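# Stow earphones in wooden box drawer and close it

## Task

Place the earphones inside the small wooden box's drawer and close that drawer fully, making sure no part of the cord dangles outside or is pinched; the box must end standing upright on the table.

## Robot and tools

Robot: two arms in a physics simulation. left_arm has a left hand and stands at about (+0.004, +0.249, 0) m; right_arm has a right hand at about (-0.017, -0.266, 0) m. Each hand has five fingers driven by six motors. A camera stand sits behind the arms.

Scene frame: origin at table-top height, halfway between the nominal bases; +z is up, +x points out over the table, +y is toward left_arm. Reported hand positions (end_effector_position, metres) and orientations (end_effector_quat_wxyz) use this frame and can be off by a few centimetres.

Hand point: a point 0.05 m in front of the palm and 0.15 m from the wrist mount along the fingers. Its +z runs along straight fingers, +y leaves the palm, +x crosses the palm away from the thumb on the right hand (toward the thumb on the left hand). Straight fingers extend 0.06-0.07 m past the point and sit 0.06 m behind it along -y. A wrist bracket on the little-finger side can collide with things.

The 28-number row (every number in [-1, 1], always all 28, even when one arm moves): left_arm dx, dy, dz, rx, ry, rz; left hand thumb_turn, thumb_bend, index, middle, ring, little, force_limit, speed; then the same fourteen for right_arm and its hand. The six pose numbers are an offset, not a pose: measured from that arm's Hand target as it was when the action or move began, along the Hand target's own axes. 1.0 equals 0.6 m of travel or 180 degrees; rx, ry, rz form one rotation vector. Sending the same offset again moves the arm further. All six zeros re-request the current Hand target. The hand numbers are absolute motor targets: -1 open (thumb_turn -1 beside the palm, +1 opposite the fingers; fingers -1 straight, +1 curled). force_limit maps -1 to about 0 N and +1 to 10 N at the fingertip (15 N for the two thumb motors). speed rises from near zero at -1 to full at +0.48 and above. To keep a hand unchanged, resend its last executed eight numbers; before any has run, use hand_measured plus hand_force_limit and hand_speed. For a soft grip close with speed -0.94 or below. With the thumb opposed, the hand holds objects roughly 0.035-0.065 m thick, or handles from about 0.025 m.

execute_actions: actions is a list of actions; each action is a list of up to 15 rows, one per 1/30 s step, and a short list repeats its final row. Every row in an action counts from the same start pose. cameras (optional) names images to return; an empty actions list returns all images.

move: target is one row or a list of up to 15 rows; every row's offsets count from the same Hand targets, not from the previous row. speed is top path speed in m/s, 0.002 to 4.3 (default 0.25), one value or one per target; rotation is capped at twice that in rad/s. blend (m) rounds corners in a list; 0 stops at each. blocking=false returns after about 0.5 s while the move continues. Paths are straight, do not avoid obstacles, and stop after 10 s at most. The result adds a move: line with the ending (done, off_target, moving, held, fault) and limits (paced = pose clipped, held = steps withheld).

wait: seconds from 0 to 10. stop: brakes a running move. zoom_image: camera (cam_high, cam_low, cam_left_wrist, cam_right_wrist) and region [x0, y0, x1, y1] in pixels of the latest 672x504 image, at most 504 per side. show_instructions: shows reference pages. finished_scene: ends the scene for good (scene 1, optional).

Control behaviour: each step the commanded orientation is clipped to within 40 degrees of the measured one. Arms track loosely and often rest 1-3 cm (sometimes 5 cm) short, usually lower; a new action, even all zeros, requests the target again, or send the gap as an offset. Hand target in results is the last commanded pose after clipping, and the base of the next offset. An arm blocked by something keeps pushing until commanded back past its hand point.

Result lines: hand_measured (motor positions on the command scale), hand_stopped_by (moving, target, force, stalled, fault), hand_load_n (fingertip load, positive when pushed open; near 0 after a lost grip), hand_force_limit, hand_speed, Joint positions/velocities/torques, motor temperatures, and MOTOR HOT or OVER-TEMPERATURE FAULT warnings. Motor orders match the row order.

Avoid: dropping or knocking anything off the table; fast impacts or hard presses on the box or table; any contact between the two hands or arms; a hand closing on the other's fingers; excessive finger loads from pulling or twisting; paths near an arm's own base; holding loads or stretched poses long enough to overheat (100 °C drops the arm). Leave the box upright with the drawer shut before finishing.

Each tool is called as name(argument=value, ...), one argument or row to a line, values as JSON.

Reference images:

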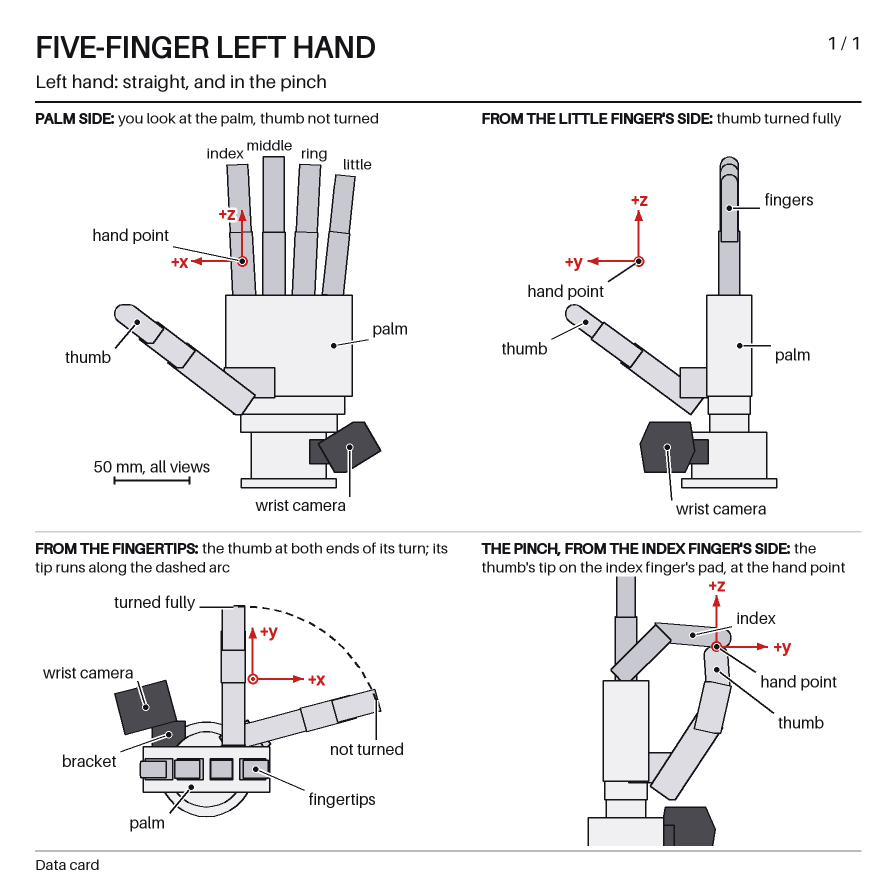

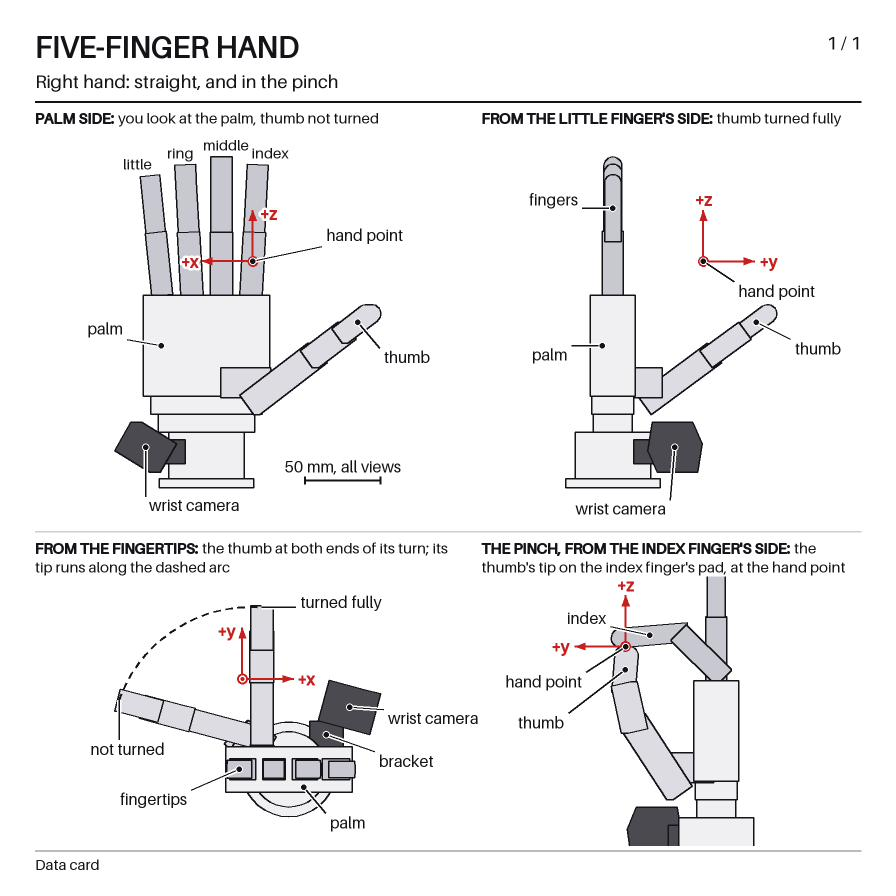

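## Session

execute_actions(
  actions=[],
)

Scene clock: 0.00 s.
left_arm: end_effector_position=(+0.6556, -0.0260, +0.3198) hand_measured=(-1.000, -1.000, -1.000, -1.000, -1.000, -1.000) hand_load_n=(+0.0, +0.0, +0.0, +0.0, +0.0, +0.0) hand_stopped_by=(target, target, target, target, target, target) hand_force_limit=0.00 hand_speed=-0.80 end_effector_quat_wxyz=(+0.491, +0.101, +0.857, +0.116) | right_arm: end_effector_position=(+0.1931, -0.2480, +0.1594) hand_measured=(-1.000, -1.000, -1.000, -1.000, -1.000, -1.000) hand_load_n=(-0.5, +0.0, +0.0, +0.0, +0.0, +0.0) hand_stopped_by=(target, target, target, target, target, target) hand_force_limit=0.00 hand_speed=-0.80 end_effector_quat_wxyz=(-0.042, +0.905, -0.389, +0.166)
Joint positions: left_arm=[-0.637 1.794 1.748 -0.606 -0.631 1.497] | right_arm=[0.247 0.8 0.757 -1.207 0.128 -0.55]
Joint velocities: within noise
Joint torques (N m): no reading
Motor temperatures (°C): left_arm=[25 29 24 26 28 25] | right_arm=[26 34 28 29 31 26]
Heat: left arm: hottest shoulder 29 °C; right arm: hottest shoulder 34 °C.
Hand target: left_arm +0.6596, -0.0246, +0.3535; +0.516, +0.087, +0.846, +0.106 | right_arm +0.2054, -0.2451, +0.1763; -0.056, +0.902, -0.386, +0.187

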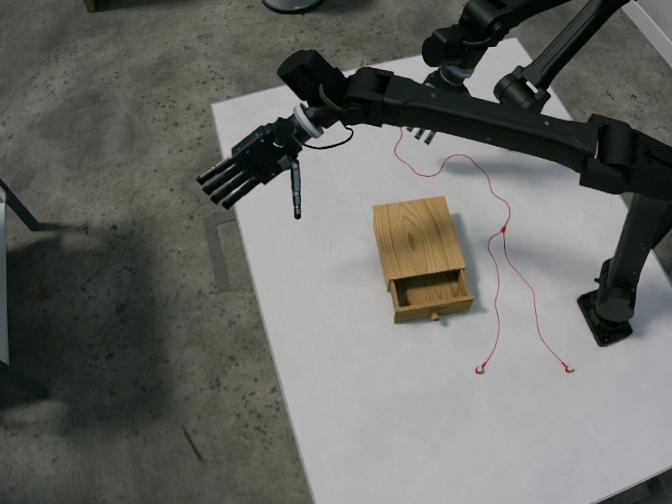

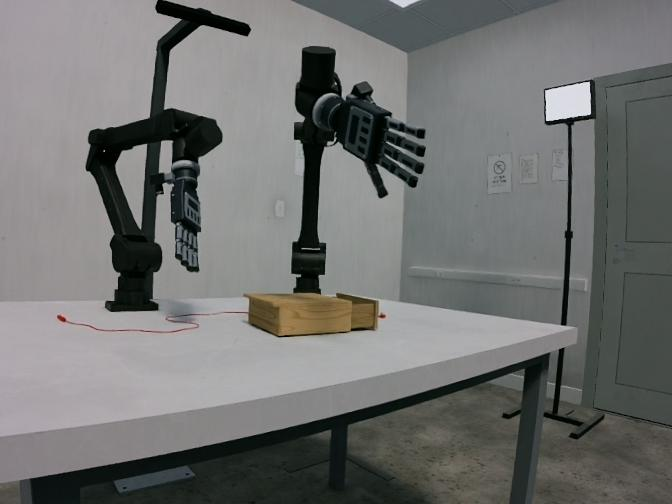

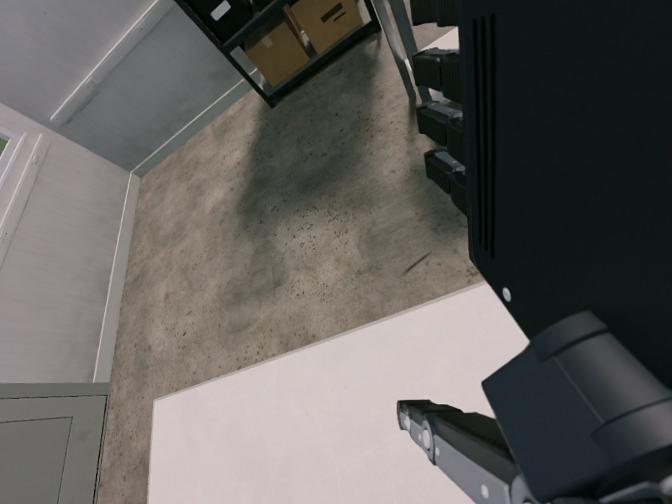

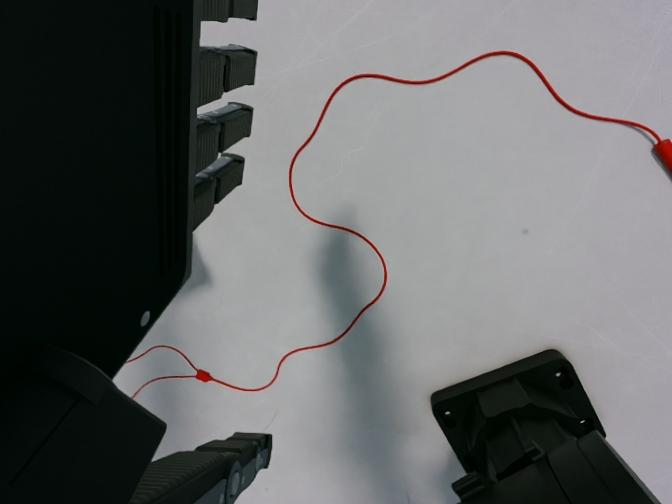

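zoom_image(
  camera="cam_high",
  region=[350, 180, 600, 400],
)

zoom_image(
  camera="cam_low",
  region=[30, 230, 430, 400],
)

zoom_image(
  camera="cam_high",
  region=[360, 60, 560, 240],
)

Scaled by 2.016 from the camera's 672x504 image, which has a finer 960x720 frame.

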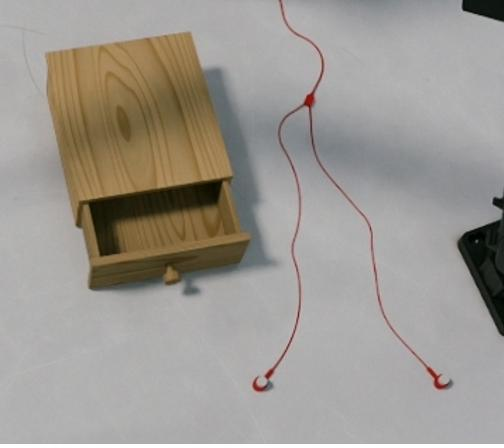

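Scaled by 1.260 from the camera's 672x504 image, which has a finer 960x720 frame.

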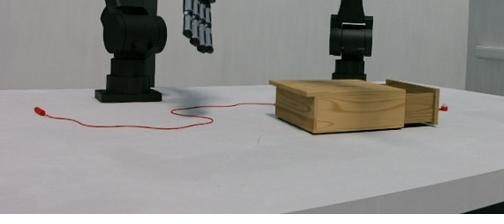

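Scaled by 2.520 from the camera's 672x504 image, which has a finer 960x720 frame.

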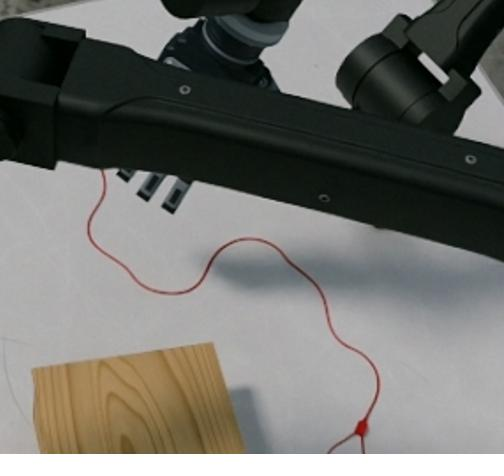

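move(
  target=[0.4818,0.1072,-0.5828,0.1133,0.2129,-0.4253,1,-1,-1,-1,-1,-1,0,0.2,0,0,0,0,0,0,-1,-1,-1,-1,-1,-1,0,-0.8],
  speed=0.3,
  cameras=["all"],
)

Scene clock: 318.90 s.
left_arm: end_effector_position=(+0.2228, +0.0793, +0.2761) hand_measured=(+1.000, -1.000, -1.000, -1.000, -1.000, -1.000) hand_load_n=(+0.0, +0.0, +0.0, +0.0, +0.0, +0.0) hand_stopped_by=(target, target, target, target, target, target) hand_force_limit=0.00 hand_speed=0.20 end_effector_quat_wxyz=(+0.167, -0.391, +0.838, -0.341) | right_arm: end_effector_position=(+0.1931, -0.2480, +0.1594) hand_measured=(-1.000, -1.000, -1.000, -1.000, -1.000, -1.000) hand_load_n=(+0.0, +0.0, +0.0, +0.0, +0.0, +0.0) hand_stopped_by=(target, target, target, target, target, target) hand_force_limit=0.00 hand_speed=-0.80 end_effector_quat_wxyz=(-0.042, +0.905, -0.389, +0.166)
Joint positions: left_arm=[-0.499 0.662 0.909 -1.048 0.13 0.153] | right_arm=[0.247 0.8 0.757 -1.207 0.128 -0.55]
Joint torques (N m): left_arm=[1.03 0.32 9.58 0.83 0.17 -0.25] | right_arm=[-1.26 -2.49 10.81 0.28 0.05 0.1]
Motor temperatures (°C): left_arm=[24 35 46 26 27 24] | right_arm=[26 33 45 27 29 25]
Heat: left arm: hottest elbow 46 °C; right arm: hottest elbow 45 °C.
Hand target: left_arm +0.2197, +0.0805, +0.2795; +0.165, -0.397, +0.834, -0.345 | right_arm +0.2054, -0.2451, +0.1763; -0.056, +0.902, -0.386, +0.187
Off the commanded pose: left_arm 0.005 m, 1 deg | right_arm 0.021 m, 3 deg.
move: off_target (right_arm)
camera_calibration:
cam_left_wrist: T_world_to_cam=[[0.343612, -0.64105, 0.686284, -0.21717], [-0.937801, -0.272829, 0.214696, 0.164679], [0.0496071, -0.71737, -0.694924, 0.35189], [0, 0, 0, 1]] pos_world=[0.211602, 0.158148, 0.358221]

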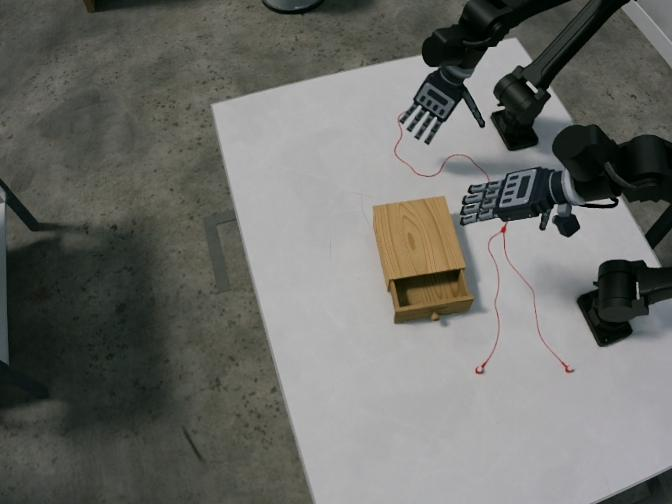

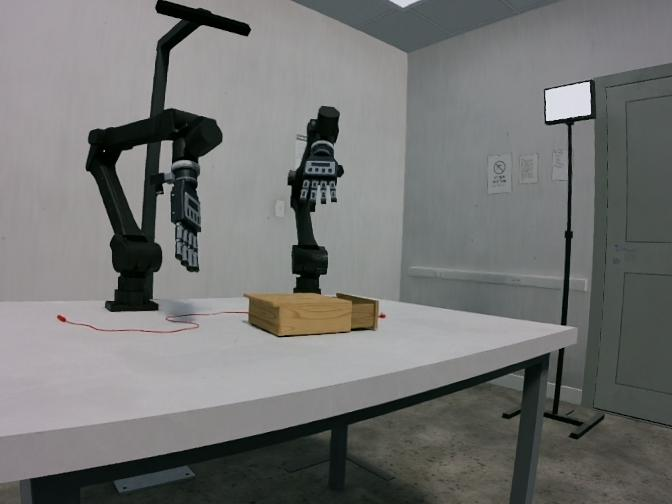

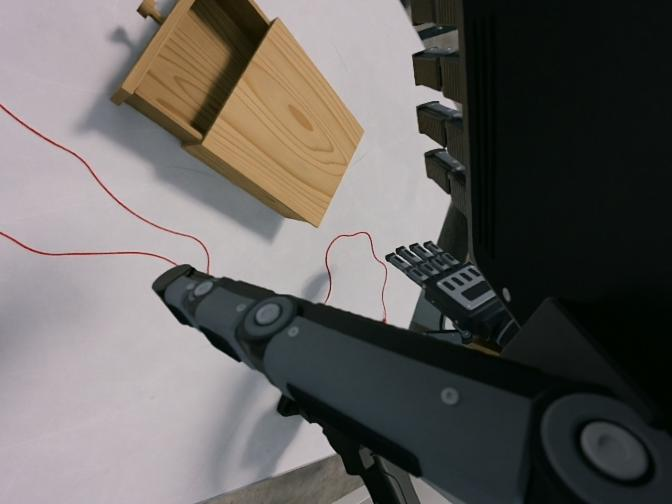

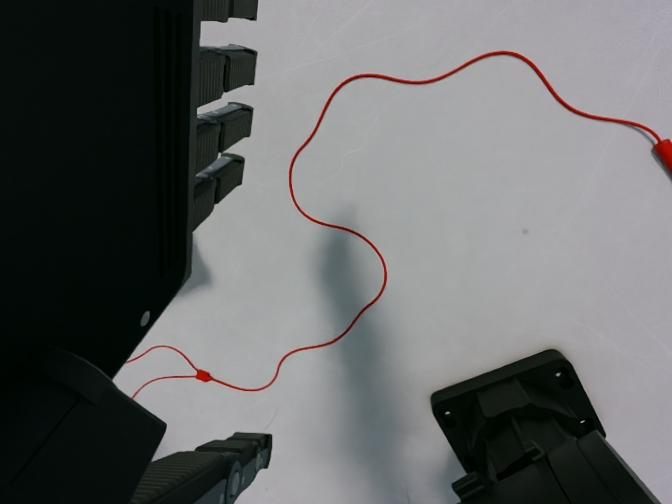

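move(
  target=[0.0071,0.2921,0.2252,0.0556,0,0,1,-0.5,-0.2,-0.2,-1,-1,0,0.2,0,0,0,0,0,0,-1,-1,-1,-1,-1,-1,0,-0.8],
  speed=0.15,
  cameras=["cam_high","cam_left_wrist","cam_low"],
)

Scene clock: 382.00 s.
left_arm: end_effector_position=(+0.1888, +0.0984, +0.0537) hand_measured=(+1.000, -0.500, -0.200, -0.200, -1.000, -1.000) hand_load_n=(+0.0, +0.0, +0.0, +0.0, +0.0, +0.0) hand_stopped_by=(target, target, target, target, target, target) hand_force_limit=0.00 hand_speed=0.20 end_effector_quat_wxyz=(+0.191, -0.385, +0.808, -0.404) | right_arm: end_effector_position=(+0.1931, -0.2480, +0.1594) hand_measured=(-1.000, -1.000, -1.000, -1.000, -1.000, -1.000) hand_load_n=(+0.0, +0.0, +0.0, +0.0, +0.0, +0.0) hand_stopped_by=(target, target, target, target, target, target) hand_force_limit=0.00 hand_speed=-0.80 end_effector_quat_wxyz=(-0.042, +0.905, -0.389, +0.166)
Joint positions: left_arm=[-0.436 0.335 0.19 -0.514 0.204 0.153] | right_arm=[0.247 0.8 0.757 -1.207 0.128 -0.55]
Joint torques (N m): left_arm=[0.38 2.55 9.8 2.55 0.13 -0.13] | right_arm=[-1.2 -2.49 10.81 0.28 0.04 0.1]
Heat: left arm: hottest elbow 42 °C; right arm: hottest elbow 46 °C.
Hand target: left_arm +0.1953, +0.0952, +0.0600; +0.199, -0.381, +0.801, -0.417 | right_arm +0.2054, -0.2451, +0.1763; -0.056, +0.902, -0.386, +0.187
Off the commanded pose: left_arm 0.010 m, 2 deg | right_arm 0.021 m, 3 deg.
move: off_target (right_arm)
camera_calibration:
cam_left_wrist: T_world_to_cam=[[0.271381, -0.560167, 0.782666, -0.0402072], [-0.954485, -0.261178, 0.144029, 0.191585], [0.123735, -0.786129, -0.60555, 0.200604], [0, 0, 0, 1]] pos_world=[0.168955, 0.185216, 0.125351]
Images, in order (width x height): cam_high 672x504, cam_low 672x504, cam_left_wrist 672x504.

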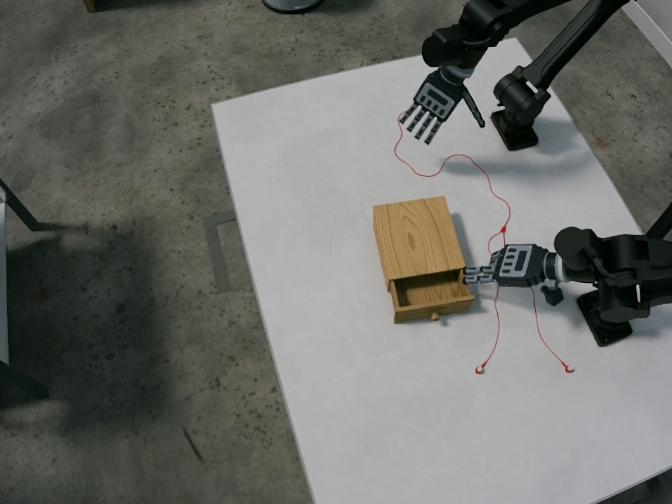

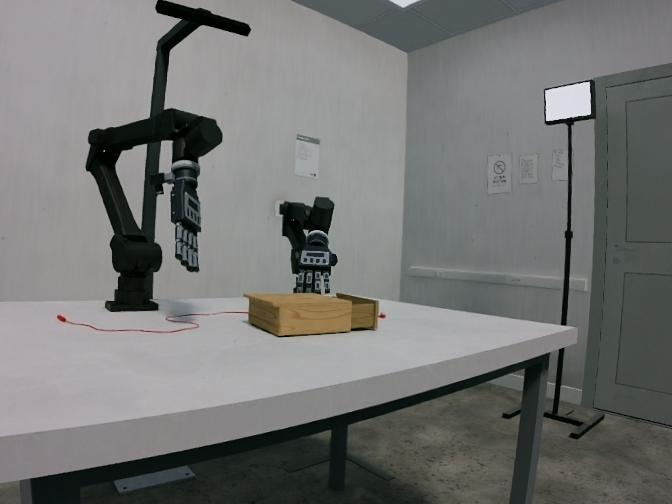

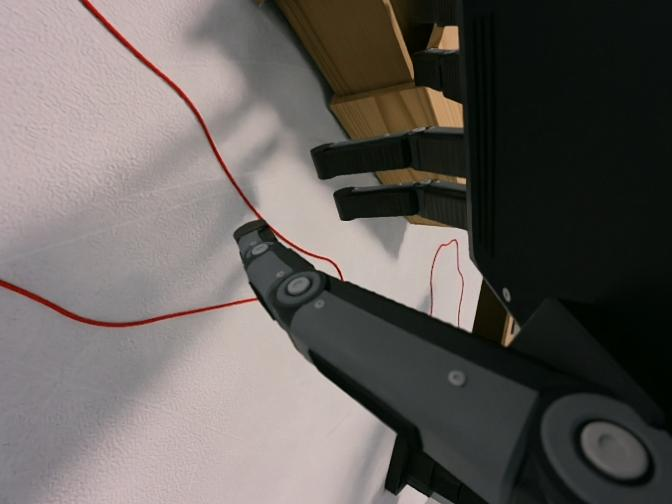

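move(
  target=[
    [0,0,0,0,0,0,1,-0.5,-0.2,-0.2,1,1,0,0.2,0,0,0,0,0,0,-1,-1,-1,-1,-1,-1,0,-0.8],
    [-0.0082,0.0282,0.0353,0,0,0,1,-0.5,-0.2,-0.2,1,1,0,0.2,0,0,0,0,0,0,-1,-1,-1,-1,-1,-1,0,-0.8],
  ],
  speed=0.1,
  cameras=["cam_high","cam_left_wrist","cam_low"],
)

Scene clock: 418.80 s.
left_arm: end_effector_position=(+0.1993, +0.0962, +0.0322) hand_measured=(+1.000, -0.500, -0.200, -0.200, +1.000, +1.000) hand_load_n=(+0.0, +0.0, +0.0, +0.0, +0.0, +0.0) hand_stopped_by=(target, target, target, target, target, target) hand_force_limit=0.00 hand_speed=0.20 end_effector_quat_wxyz=(+0.195, -0.388, +0.801, -0.412) | right_arm: end_effector_position=(+0.1931, -0.2480, +0.1594) hand_measured=(-1.000, -1.000, -1.000, -1.000, -1.000, -1.000) hand_load_n=(+0.0, +0.0, +0.0, +0.0, +0.0, +0.0) hand_stopped_by=(target, target, target, target, target, target) hand_force_limit=0.00 hand_speed=-0.80 end_effector_quat_wxyz=(-0.042, +0.905, -0.389, +0.166)
Joint positions: left_arm=[-0.413 0.424 0.133 -0.35 0.221 0.153] | right_arm=[0.247 0.8 0.757 -1.207 0.128 -0.55]
Joint torques (N m): left_arm=[0.97 3.55 9.42 2.63 0.11 0.03] | right_arm=[-1.2 -2.55 10.81 0.27 0.05 0.09]
Motor temperatures (°C): left_arm=[24 31 41 26 27 23] | right_arm=[26 32 47 27 28 25]
Heat: left arm: hottest elbow 41 °C; right arm: hottest elbow 47 °C.
Hand target: left_arm +0.2044, +0.0942, +0.0340; +0.199, -0.381, +0.801, -0.417 | right_arm +0.2054, -0.2451, +0.1763; -0.056, +0.902, -0.386, +0.187
Off the commanded pose: left_arm 0.006 m, 1 deg | right_arm 0.021 m, 3 deg.
move: off_target (right_arm)
camera_calibration:
cam_left_wrist: T_world_to_cam=[[0.266612, -0.544336, 0.795372, -0.0283838], [-0.953753, -0.267878, 0.136371, 0.204877], [0.138831, -0.794946, -0.590582, 0.18197], [0, 0, 0, 1]] pos_world=[0.177706, 0.184088, 0.102105]
Images, in order (width x height): cam_high 672x504, cam_low 672x504, cam_left_wrist 672x504.

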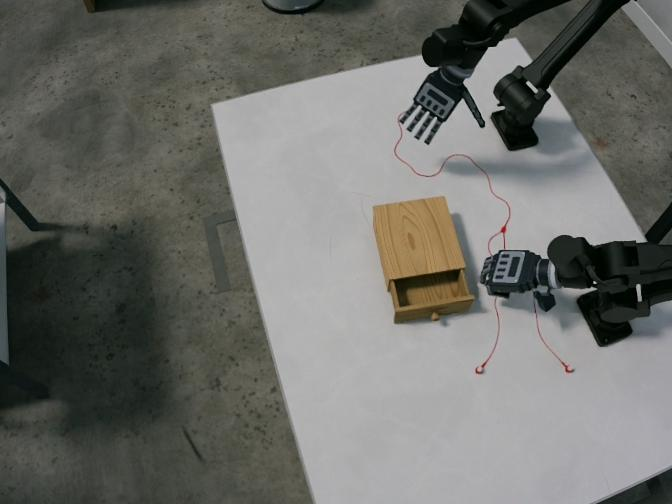

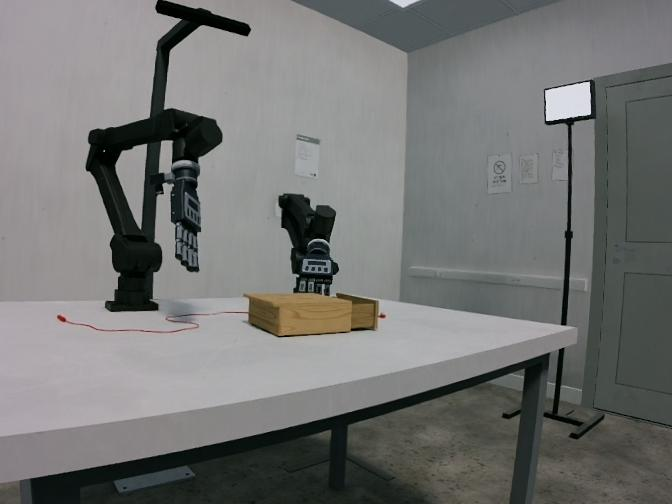

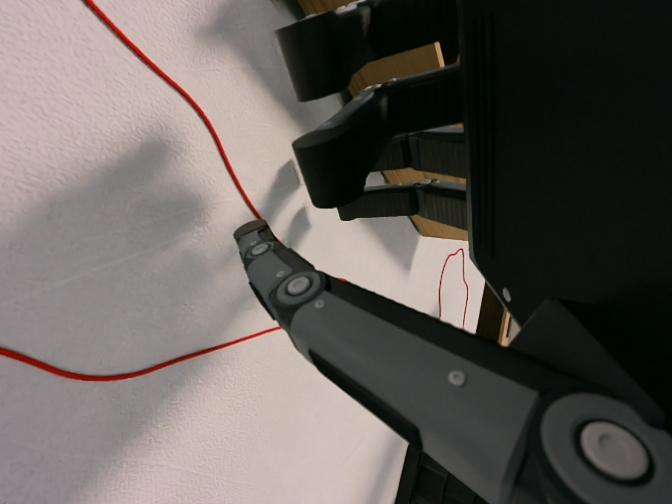

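move(
  target=[0,0.0218,0.0153,0,0,0,1,-0.5,-0.2,-0.2,1,1,0,0.2,0,0,0,0,0,0,-1,-1,-1,-1,-1,-1,0,-0.8],
  speed=0.05,
  cameras=["cam_high","cam_left_wrist"],
)

Scene clock: 434.67 s.
left_arm: end_effector_position=(+0.2021, +0.0943, +0.0214) hand_measured=(+1.000, -0.500, -0.200, -0.200, +1.000, +1.000) hand_load_n=(+0.0, +0.0, +0.0, -2.0, +0.0, +0.0) hand_stopped_by=(target, target, target, target, target, target) hand_force_limit=0.00 hand_speed=0.20 end_effector_quat_wxyz=(+0.198, -0.385, +0.799, -0.418) | right_arm: end_effector_position=(+0.1931, -0.2480, +0.1594) hand_measured=(-1.000, -1.000, -1.000, -1.000, -1.000, -1.000) hand_load_n=(+0.0, +0.0, +0.0, +0.0, +0.0, +0.0) hand_stopped_by=(target, target, target, target, target, target) hand_force_limit=0.00 hand_speed=-0.80 end_effector_quat_wxyz=(-0.042, +0.905, -0.389, +0.166)
Joint positions: left_arm=[-0.415 0.467 0.102 -0.263 0.222 0.153] | right_arm=[0.247 0.8 0.757 -1.207 0.128 -0.55]
Joint torques (N m): left_arm=[0.38 3.9 8.92 2.59 0.07 0.03] | right_arm=[-1.2 -2.49 10.81 0.28 0.05 0.09]
Heat: left arm: hottest elbow 41 °C; right arm: hottest elbow 47 °C.
Hand target: left_arm +0.2044, +0.0942, +0.0180; +0.199, -0.381, +0.801, -0.417 | right_arm +0.2054, -0.2451, +0.1763; -0.056, +0.902, -0.386, +0.187
Off the commanded pose: left_arm 0.004 m, 0 deg | right_arm 0.021 m, 3 deg.
move: off_target (right_arm)
camera_calibration:
cam_left_wrist: T_world_to_cam=[[0.255268, -0.540058, 0.801982, -0.0198525], [-0.956103, -0.264436, 0.126252, 0.208805], [0.14389, -0.799006, -0.583854, 0.172939], [0, 0, 0, 1]] pos_world=[0.179823, 0.182674, 0.0905305]
Images, in order (width x height): cam_high 672x504, cam_left_wrist 672x504.

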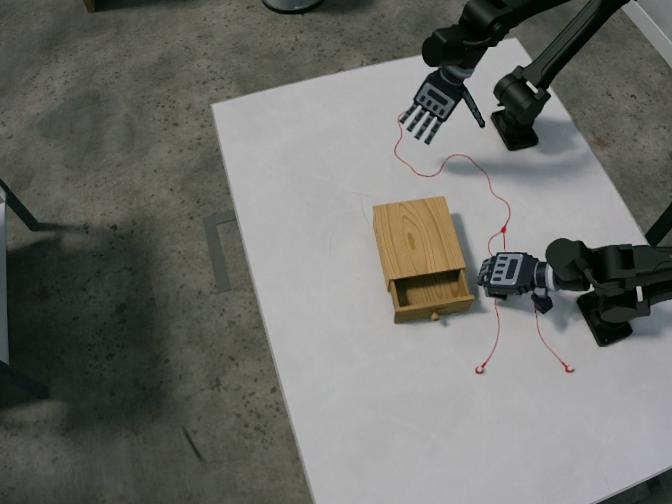

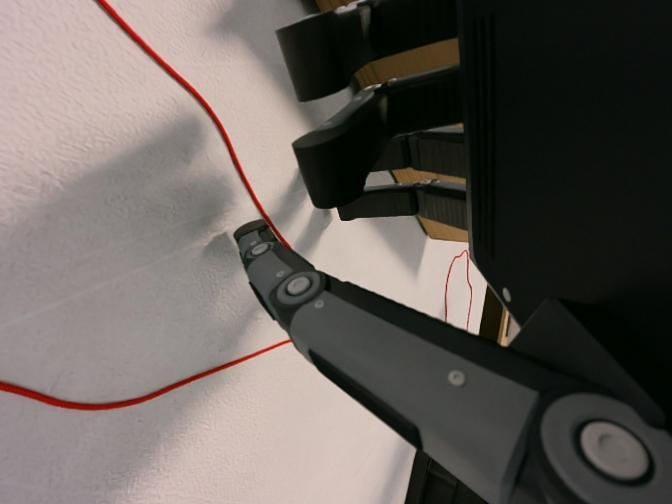

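zoom_image(
  camera="cam_high",
  region=[440, 330, 600, 400],
)

Scaled by 3.150 from the camera's 672x504 image, which has a finer 960x720 frame.

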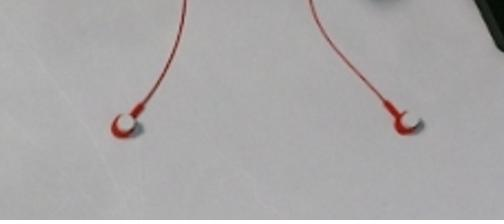

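move(
  target=[
    [0,-0.0819,-0.0574,0,0,0,1,-0.5,-0.2,-0.2,1,1,0,0.2,0,0,0,0,0,0,-1,-1,-1,-1,-1,-1,0,-0.8],
    [-0.3198,-0.0602,-0.0798,0,-0.182,-0.1276,1,-0.6,-0.3,-0.3,1,1,0,0.2,0,0,0,0,0,0,-1,-1,-1,-1,-1,-1,0,-0.8],
  ],
  speed=0.2,
  blend=[0.01,0],
  cameras=["cam_high","cam_left_wrist"],
)

Scene clock: 492.90 s.
left_arm: end_effector_position=(+0.2770, +0.2498, +0.0392) hand_measured=(+1.000, -0.600, -0.300, -0.300, +1.000, +1.000) hand_load_n=(+0.0, +0.0, +0.0, +0.0, +0.0, +0.0) hand_stopped_by=(target, target, target, target, target, target) hand_force_limit=0.00 hand_speed=0.20 end_effector_quat_wxyz=(-0.301, +0.644, -0.636, +0.301) | right_arm: end_effector_position=(+0.1931, -0.2480, +0.1594) hand_measured=(-1.000, -1.000, -1.000, -1.000, -1.000, -1.000) hand_load_n=(+0.0, +0.0, +0.0, +0.0, +0.0, +0.0) hand_stopped_by=(target, target, target, target, target, target) hand_force_limit=0.00 hand_speed=-0.80 end_effector_quat_wxyz=(-0.042, +0.905, -0.389, +0.166)
Joint positions: left_arm=[0.187 0.636 0.223 -0.287 0.146 0.115] | right_arm=[0.247 0.8 0.757 -1.207 0.128 -0.55]
Joint torques (N m): left_arm=[0.97 1.55 15.42 2.48 -0.23 -0.15] | right_arm=[-1.2 -2.55 10.8 0.28 0.04 0.1]
Heat: left arm: hottest elbow 39 °C; right arm: hottest elbow 47 °C.
Hand target: left_arm +0.3108, +0.2549, +0.0753; -0.330, +0.632, -0.622, +0.324 | right_arm +0.2054, -0.2451, +0.1763; -0.056, +0.902, -0.386, +0.187
Off the commanded pose: left_arm 0.050 m, 5 deg | right_arm 0.021 m, 3 deg.
move: off_target (left_arm, right_arm); target 2's new numbers were sent with left_arm's hand 0.050 m and 5 deg from that target
camera_calibration:
cam_left_wrist: T_world_to_cam=[[0.60249, -0.255526, 0.756117, -0.134748], [-0.560958, -0.809475, 0.173425, 0.344239], [0.567743, -0.528637, -0.63104, 0.113731], [0, 0, 0, 1]] pos_world=[0.209718, 0.304343, 0.113955]
Images, in order (width x height): cam_high 672x504, cam_left_wrist 672x504.

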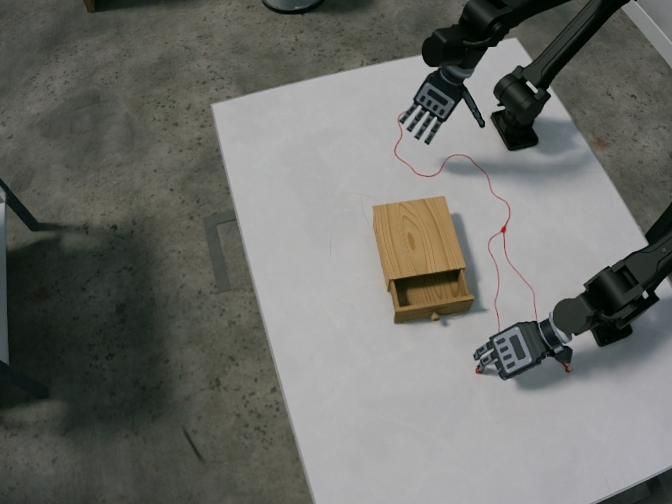

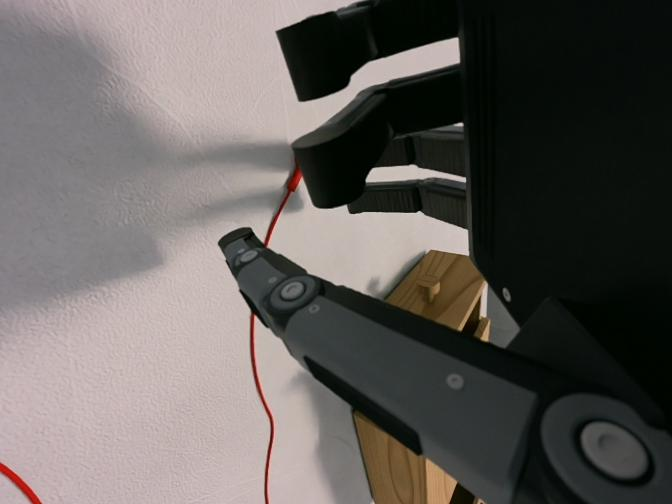

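move(
  target=[-0.0199,-0.0411,-0.0018,0,0,0,1,-0.6,-0.3,-0.3,-1,-1,0,0.2,0,0,0,0,0,0,-1,-1,-1,-1,-1,-1,0,-0.8],
  speed=0.1,
  cameras=["cam_high","cam_left_wrist"],
)

Scene clock: 510.20 s.
left_arm: end_effector_position=(+0.2979, +0.2600, +0.0618) hand_measured=(+1.000, -0.600, -0.300, -0.300, -1.000, -1.000) hand_load_n=(+0.0, +0.0, +0.0, +0.0, +0.0, +0.0) hand_stopped_by=(target, target, target, target, target, target) hand_force_limit=0.00 hand_speed=0.20 end_effector_quat_wxyz=(-0.304, +0.649, -0.626, +0.308) | right_arm: end_effector_position=(+0.1931, -0.2480, +0.1594) hand_measured=(-1.000, -1.000, -1.000, -1.000, -1.000, -1.000) hand_load_n=(+0.0, +0.0, +0.0, +0.0, +0.0, +0.0) hand_stopped_by=(target, target, target, target, target, target) hand_force_limit=0.00 hand_speed=-0.80 end_effector_quat_wxyz=(-0.042, +0.905, -0.389, +0.166)
Joint positions: left_arm=[0.225 0.695 0.295 -0.287 0.173 0.115] | right_arm=[0.247 0.8 0.757 -1.207 0.128 -0.55]
Joint torques (N m): left_arm=[0.67 0.56 15.28 1.65 0.14 0.07] | right_arm=[-1.14 -2.49 10.8 0.27 0.04 0.1]
Heat: left arm: hottest elbow 45 °C; right arm: hottest elbow 48 °C.
Hand target: left_arm +0.3239, +0.2670, +0.0962; -0.330, +0.632, -0.622, +0.324 | right_arm +0.2054, -0.2451, +0.1763; -0.056, +0.902, -0.386, +0.187
Off the commanded pose: left_arm 0.044 m, 4 deg | right_arm 0.021 m, 3 deg.
move: off_target (left_arm, right_arm)
camera_calibration:
cam_left_wrist: T_world_to_cam=[[0.594653, -0.234087, 0.76915, -0.165878], [-0.549777, -0.816436, 0.176571, 0.358545], [0.586628, -0.52786, -0.614192, 0.114519], [0, 0, 0, 1]] pos_world=[0.22858, 0.314349, 0.134613]
Images, in order (width x height): cam_high 672x504, cam_left_wrist 672x504.

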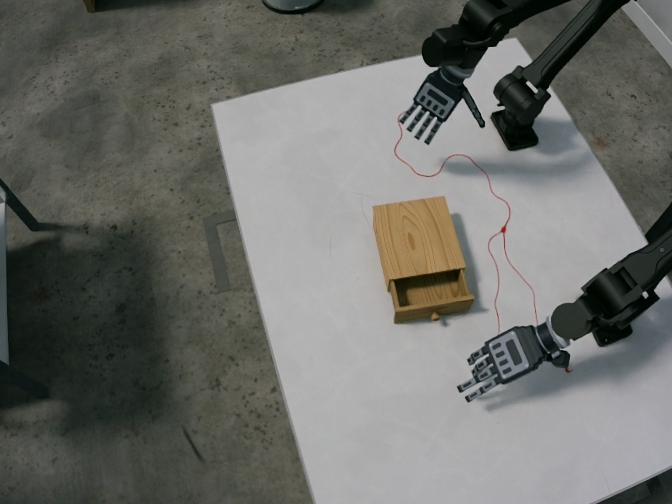

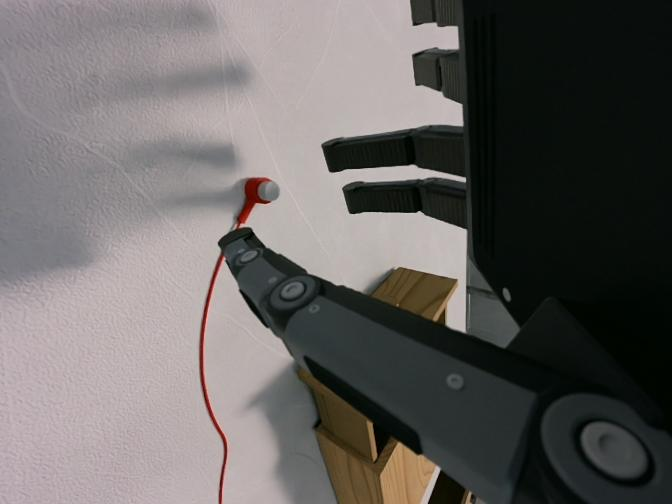

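move(
  target=[-0.0028,0.0277,0.0478,0.03,0,0,1,-0.6,-0.3,-0.3,-1,-1,0,0.2,0,0,0,0,0,0,-1,-1,-1,-1,-1,-1,0,-0.8],
  speed=0.08,
  cameras=["cam_low","cam_left_wrist"],
)

Scene clock: 536.90 s.
left_arm: end_effector_position=(+0.3322, +0.2646, +0.0622) hand_measured=(+1.000, -0.600, -0.300, -0.300, -1.000, -1.000) hand_load_n=(+0.0, +0.0, +0.0, +0.0, +0.0, +0.0) hand_stopped_by=(target, target, target, target, target, target) hand_force_limit=0.00 hand_speed=0.20 end_effector_quat_wxyz=(-0.351, +0.618, -0.612, +0.348) | right_arm: end_effector_position=(+0.1931, -0.2480, +0.1594) hand_measured=(-1.000, -1.000, -1.000, -1.000, -1.000, -1.000) hand_load_n=(+0.0, -0.5, +0.0, +0.0, +0.0, +0.0) hand_stopped_by=(target, target, target, target, target, target) hand_force_limit=0.00 hand_speed=-0.80 end_effector_quat_wxyz=(-0.042, +0.905, -0.389, +0.166)
Joint positions: left_arm=[0.225 0.8 0.257 -0.007 0.192 0.115] | right_arm=[0.247 0.8 0.757 -1.207 0.128 -0.55]
Joint torques (N m): left_arm=[0.62 0.5 8.88 2.73 0.14 -0.09] | right_arm=[-1.08 -2.49 10.81 0.28 0.04 0.1]
Motor temperatures (°C): left_arm=[24 30 46 25 26 23] | right_arm=[26 32 48 27 28 25]
Heat: left arm: hottest elbow 46 °C; right arm: hottest elbow 48 °C.
Hand target: left_arm +0.3378, +0.2689, +0.0661; -0.359, +0.616, -0.606, +0.353 | right_arm +0.2054, -0.2451, +0.1763; -0.056, +0.902, -0.386, +0.187
Off the commanded pose: left_arm 0.008 m, 1 deg | right_arm 0.021 m, 3 deg.
move: off_target (right_arm)
camera_calibration:
cam_left_wrist: T_world_to_cam=[[0.480902, -0.259471, 0.837501, -0.145251], [-0.579693, -0.81073, 0.0816895, 0.395391], [0.657791, -0.524778, -0.540295, 0.068008], [0, 0, 0, 1]] pos_world=[0.254322, 0.318556, 0.126093]
Images, in order (width x height): cam_low 672x504, cam_left_wrist 672x504.

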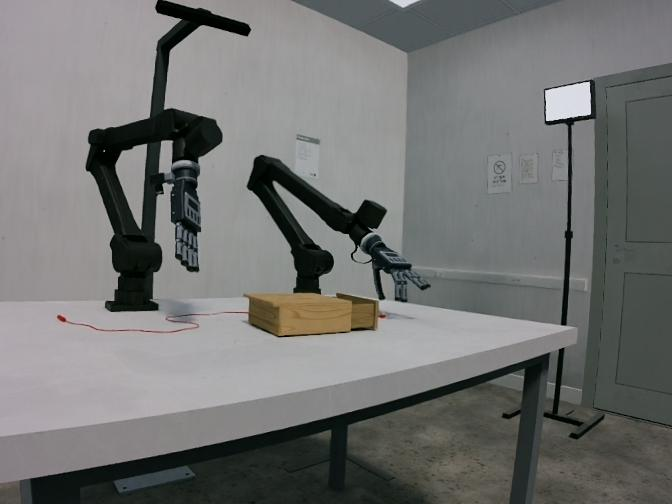

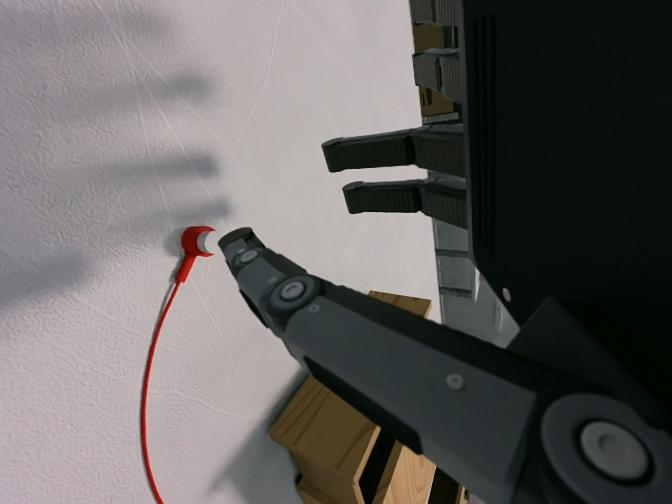

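move(
  target=[
    [0.0045,0.0123,-0.0218,0,0,0,1,-0.4,-0.3,-0.3,-1,-1,0,0.2,0,0,0,0,0,0,-1,-1,-1,-1,-1,-1,0,-0.8],
    [0.0045,0.062,0.0055,0,0,0,1,-0.4,-0.3,-0.3,-1,-1,0,0.2,0,0,0,0,0,0,-1,-1,-1,-1,-1,-1,0,-0.8],
  ],
  speed=0.06,
  cameras=["cam_high","cam_left_wrist"],
)

Scene clock: 611.00 s.
left_arm: end_effector_position=(+0.3172, +0.2611, +0.0282) hand_measured=(+1.000, -0.400, -0.300, -0.300, -1.000, -1.000) hand_load_n=(+0.0, +0.0, +0.0, +0.0, +0.0, +0.0) hand_stopped_by=(target, target, target, target, target, target) hand_force_limit=0.00 hand_speed=0.20 end_effector_quat_wxyz=(-0.349, +0.619, -0.612, +0.348) | right_arm: end_effector_position=(+0.1931, -0.2480, +0.1594) hand_measured=(-1.000, -1.000, -1.000, -1.000, -1.000, -1.000) hand_load_n=(+0.0, +0.0, +0.0, +0.0, +0.0, +0.0) hand_stopped_by=(target, target, target, target, target, target) hand_force_limit=0.00 hand_speed=-0.80 end_effector_quat_wxyz=(-0.042, +0.905, -0.389, +0.166)
Joint positions: left_arm=[0.228 0.849 0.165 0.133 0.196 0.115] | right_arm=[0.247 0.8 0.757 -1.207 0.128 -0.55]
Joint torques (N m): left_arm=[0.91 0.73 8.14 2.89 0.12 -0.07] | right_arm=[-1.2 -2.49 10.81 0.29 0.04 0.1]
Heat: left arm: hottest elbow 42 °C; right arm: hottest elbow 49 °C.
Hand target: left_arm +0.3224, +0.2660, +0.0321; -0.359, +0.616, -0.606, +0.353 | right_arm +0.2054, -0.2451, +0.1763; -0.056, +0.902, -0.386, +0.187
Off the commanded pose: left_arm 0.008 m, 1 deg | right_arm 0.021 m, 3 deg.
move: off_target (right_arm)
camera_calibration:
cam_left_wrist: T_world_to_cam=[[0.481415, -0.257606, 0.837782, -0.111048], [-0.580338, -0.809988, 0.0844199, 0.386549], [0.656847, -0.526838, -0.539439, 0.0585677], [0, 0, 0, 1]] pos_world=[0.239319, 0.315349, 0.0919949]
Images, in order (width x height): cam_high 672x504, cam_left_wrist 672x504.

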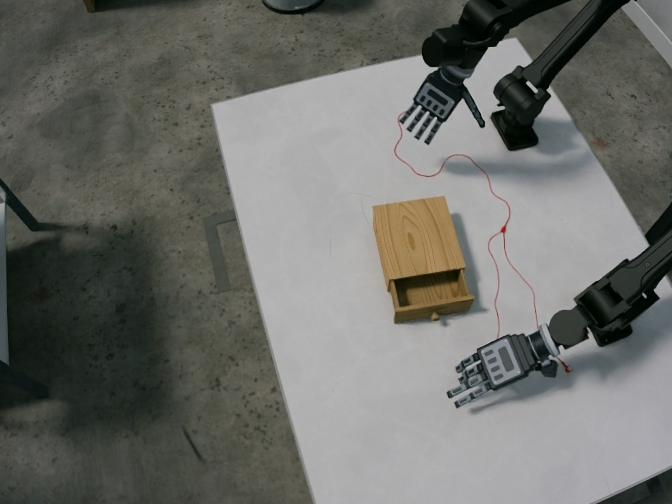

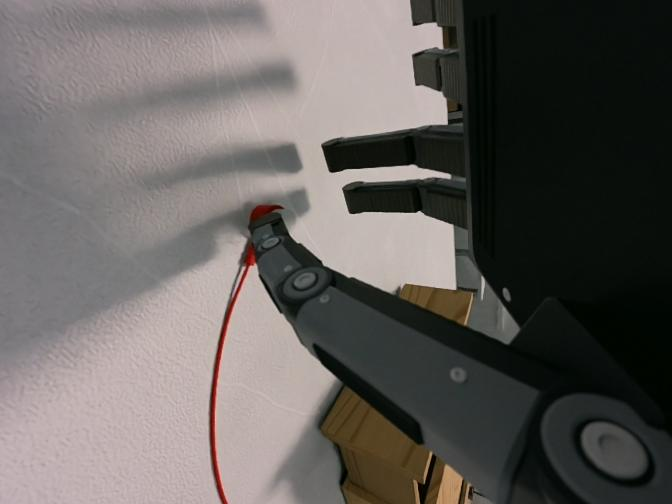

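move(
  target=[
    [0,0.0145,0.0082,0,0,0,1,-0.4,-0.3,-0.3,-1,-1,0,0.2,0,0,0,0,0,0,-1,-1,-1,-1,-1,-1,0,-0.8],
    [0,0.0145,0.0082,0,0,0,1,-0.1,0.6,0.6,-1,-1,-0.2,-0.5,0,0,0,0,0,0,-1,-1,-1,-1,-1,-1,0,-0.8],
  ],
  speed=0.05,
  cameras=["cam_high","cam_left_wrist"],
)

Scene clock: 632.03 s.
left_arm: end_effector_position=(+0.3185, +0.2619, +0.0196) hand_measured=(+1.000, -0.122, +0.200, +0.246, -1.000, -1.000) hand_load_n=(-1.5, +7.5, +10.0, +10.5, +0.0, +0.0) hand_stopped_by=(target, force, force, force, target, target) hand_force_limit=-0.20 hand_speed=-0.50 end_effector_quat_wxyz=(-0.351, +0.618, -0.611, +0.349) | right_arm: end_effector_position=(+0.1931, -0.2480, +0.1594) hand_measured=(-1.000, -1.000, -1.000, -1.000, -1.000, -1.000) hand_load_n=(+0.0, +0.0, +0.0, +0.0, +0.0, +0.0) hand_stopped_by=(target, target, target, target, target, target) hand_force_limit=0.00 hand_speed=-0.80 end_effector_quat_wxyz=(-0.042, +0.905, -0.389, +0.166)
Joint positions: left_arm=[0.23 0.901 0.15 0.205 0.196 0.115] | right_arm=[0.247 0.8 0.757 -1.207 0.128 -0.55]
Joint torques (N m): left_arm=[0.56 0.67 7.75 2.67 0.13 -0.03] | right_arm=[-1.14 -2.55 10.8 0.29 0.05 0.1]
Motor temperatures (°C): left_arm=[24 30 39 25 26 23] | right_arm=[26 32 49 27 28 25]
Heat: left arm: hottest elbow 39 °C; right arm: hottest elbow 49 °C.
Hand target: left_arm +0.3224, +0.2660, +0.0221; -0.359, +0.616, -0.606, +0.353 | right_arm +0.2054, -0.2451, +0.1763; -0.056, +0.902, -0.386, +0.187
Off the commanded pose: left_arm 0.006 m, 1 deg | right_arm 0.021 m, 3 deg.
move: off_target (right_arm)
camera_calibration:
cam_left_wrist: T_world_to_cam=[[0.478045, -0.257808, 0.839648, -0.103163], [-0.579486, -0.810955, 0.0809259, 0.388709], [0.660053, -0.52525, -0.537069, 0.0520238], [0, 0, 0, 1]] pos_world=[0.240229, 0.315955, 0.0831039]
Images, in order (width x height): cam_high 672x504, cam_left_wrist 672x504.

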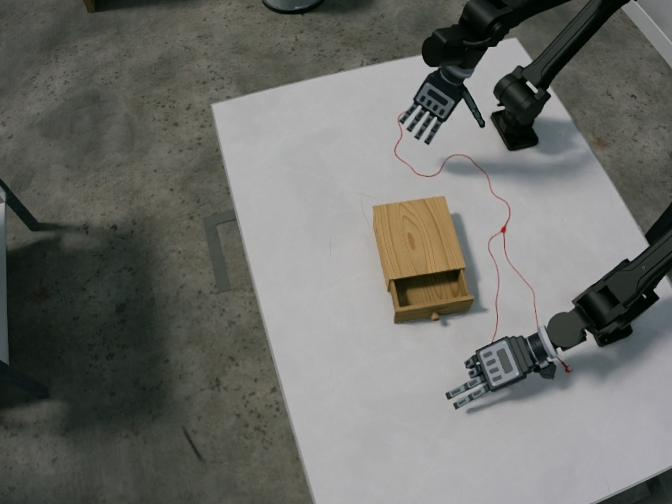

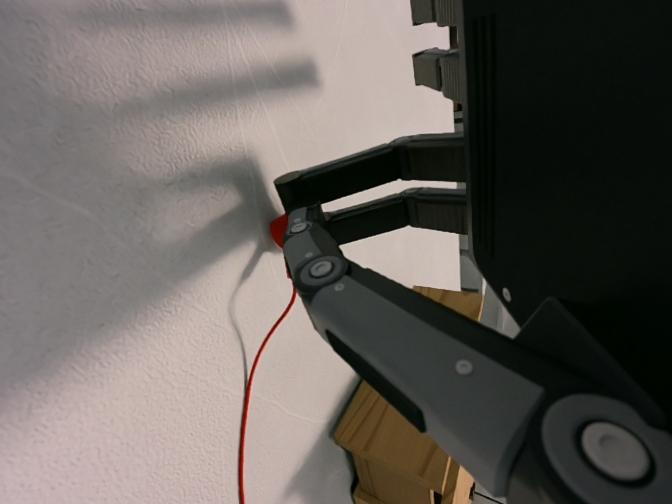

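move(
  target=[0,-0.217,-0.124,0,0,0,1,-0.1,0.6,0.6,-1,-1,-0.2,-0.5,0,0,0,0,0,0,-1,-1,-1,-1,-1,-1,0,-0.8],
  speed=0.15,
  cameras=["cam_high","cam_left_wrist"],
)

Scene clock: 649.97 s.
left_arm: end_effector_position=(+0.3054, +0.2583, +0.1276) hand_measured=(+1.000, -0.122, +0.200, +0.246, -1.000, -1.000) hand_load_n=(-1.5, +7.5, +10.0, +10.5, +0.0, +0.0) hand_stopped_by=(target, force, force, force, target, target) hand_force_limit=-0.20 hand_speed=-0.50 end_effector_quat_wxyz=(-0.329, +0.630, -0.618, +0.336) | right_arm: end_effector_position=(+0.1931, -0.2480, +0.1594) hand_measured=(-1.000, -1.000, -1.000, -1.000, -1.000, -1.000) hand_load_n=(+0.0, +0.0, +0.0, +0.0, +0.0, +0.0) hand_stopped_by=(target, target, target, target, target, target) hand_force_limit=0.00 hand_speed=-0.80 end_effector_quat_wxyz=(-0.042, +0.905, -0.389, +0.166)
Joint positions: left_arm=[0.228 0.574 0.401 -0.431 0.196 0.115] | right_arm=[0.247 0.8 0.757 -1.207 0.128 -0.55]
Joint torques (N m): left_arm=[0.03 0.09 16.36 1.07 0.1 -0.08] | right_arm=[-1.14 -2.49 10.81 0.27 0.04 0.1]
Heat: left arm: hottest elbow 39 °C; right arm: hottest elbow 49 °C.
Hand target: left_arm +0.3218, +0.2659, +0.1721; -0.359, +0.616, -0.606, +0.353 | right_arm +0.2054, -0.2451, +0.1763; -0.056, +0.902, -0.386, +0.187
Off the commanded pose: left_arm 0.048 m, 4 deg | right_arm 0.021 m, 3 deg.
move: off_target (left_arm, right_arm)
camera_calibration:
cam_left_wrist: T_world_to_cam=[[0.524609, -0.247202, 0.814663, -0.20235], [-0.574811, -0.80872, 0.124756, 0.361898], [0.627995, -0.533726, -0.566356, 0.132415], [0, 0, 0, 1]] pos_world=[0.231022, 0.313326, 0.194692]
Images, in order (width x height): cam_high 672x504, cam_left_wrist 672x504.

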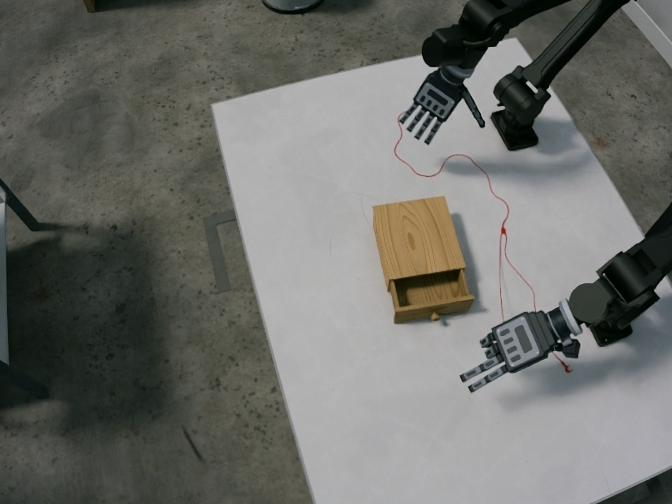

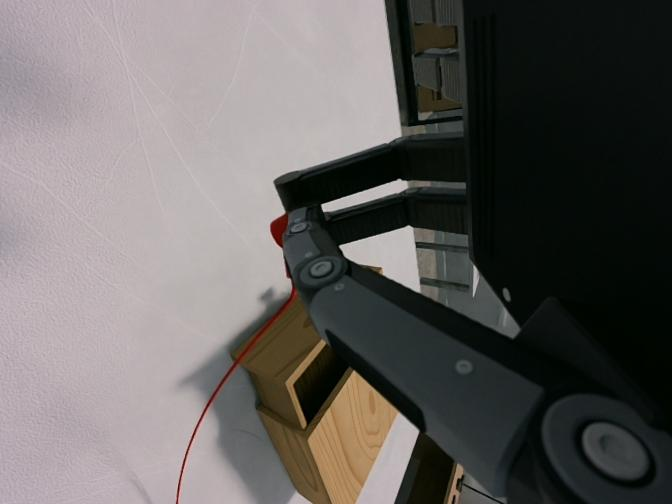

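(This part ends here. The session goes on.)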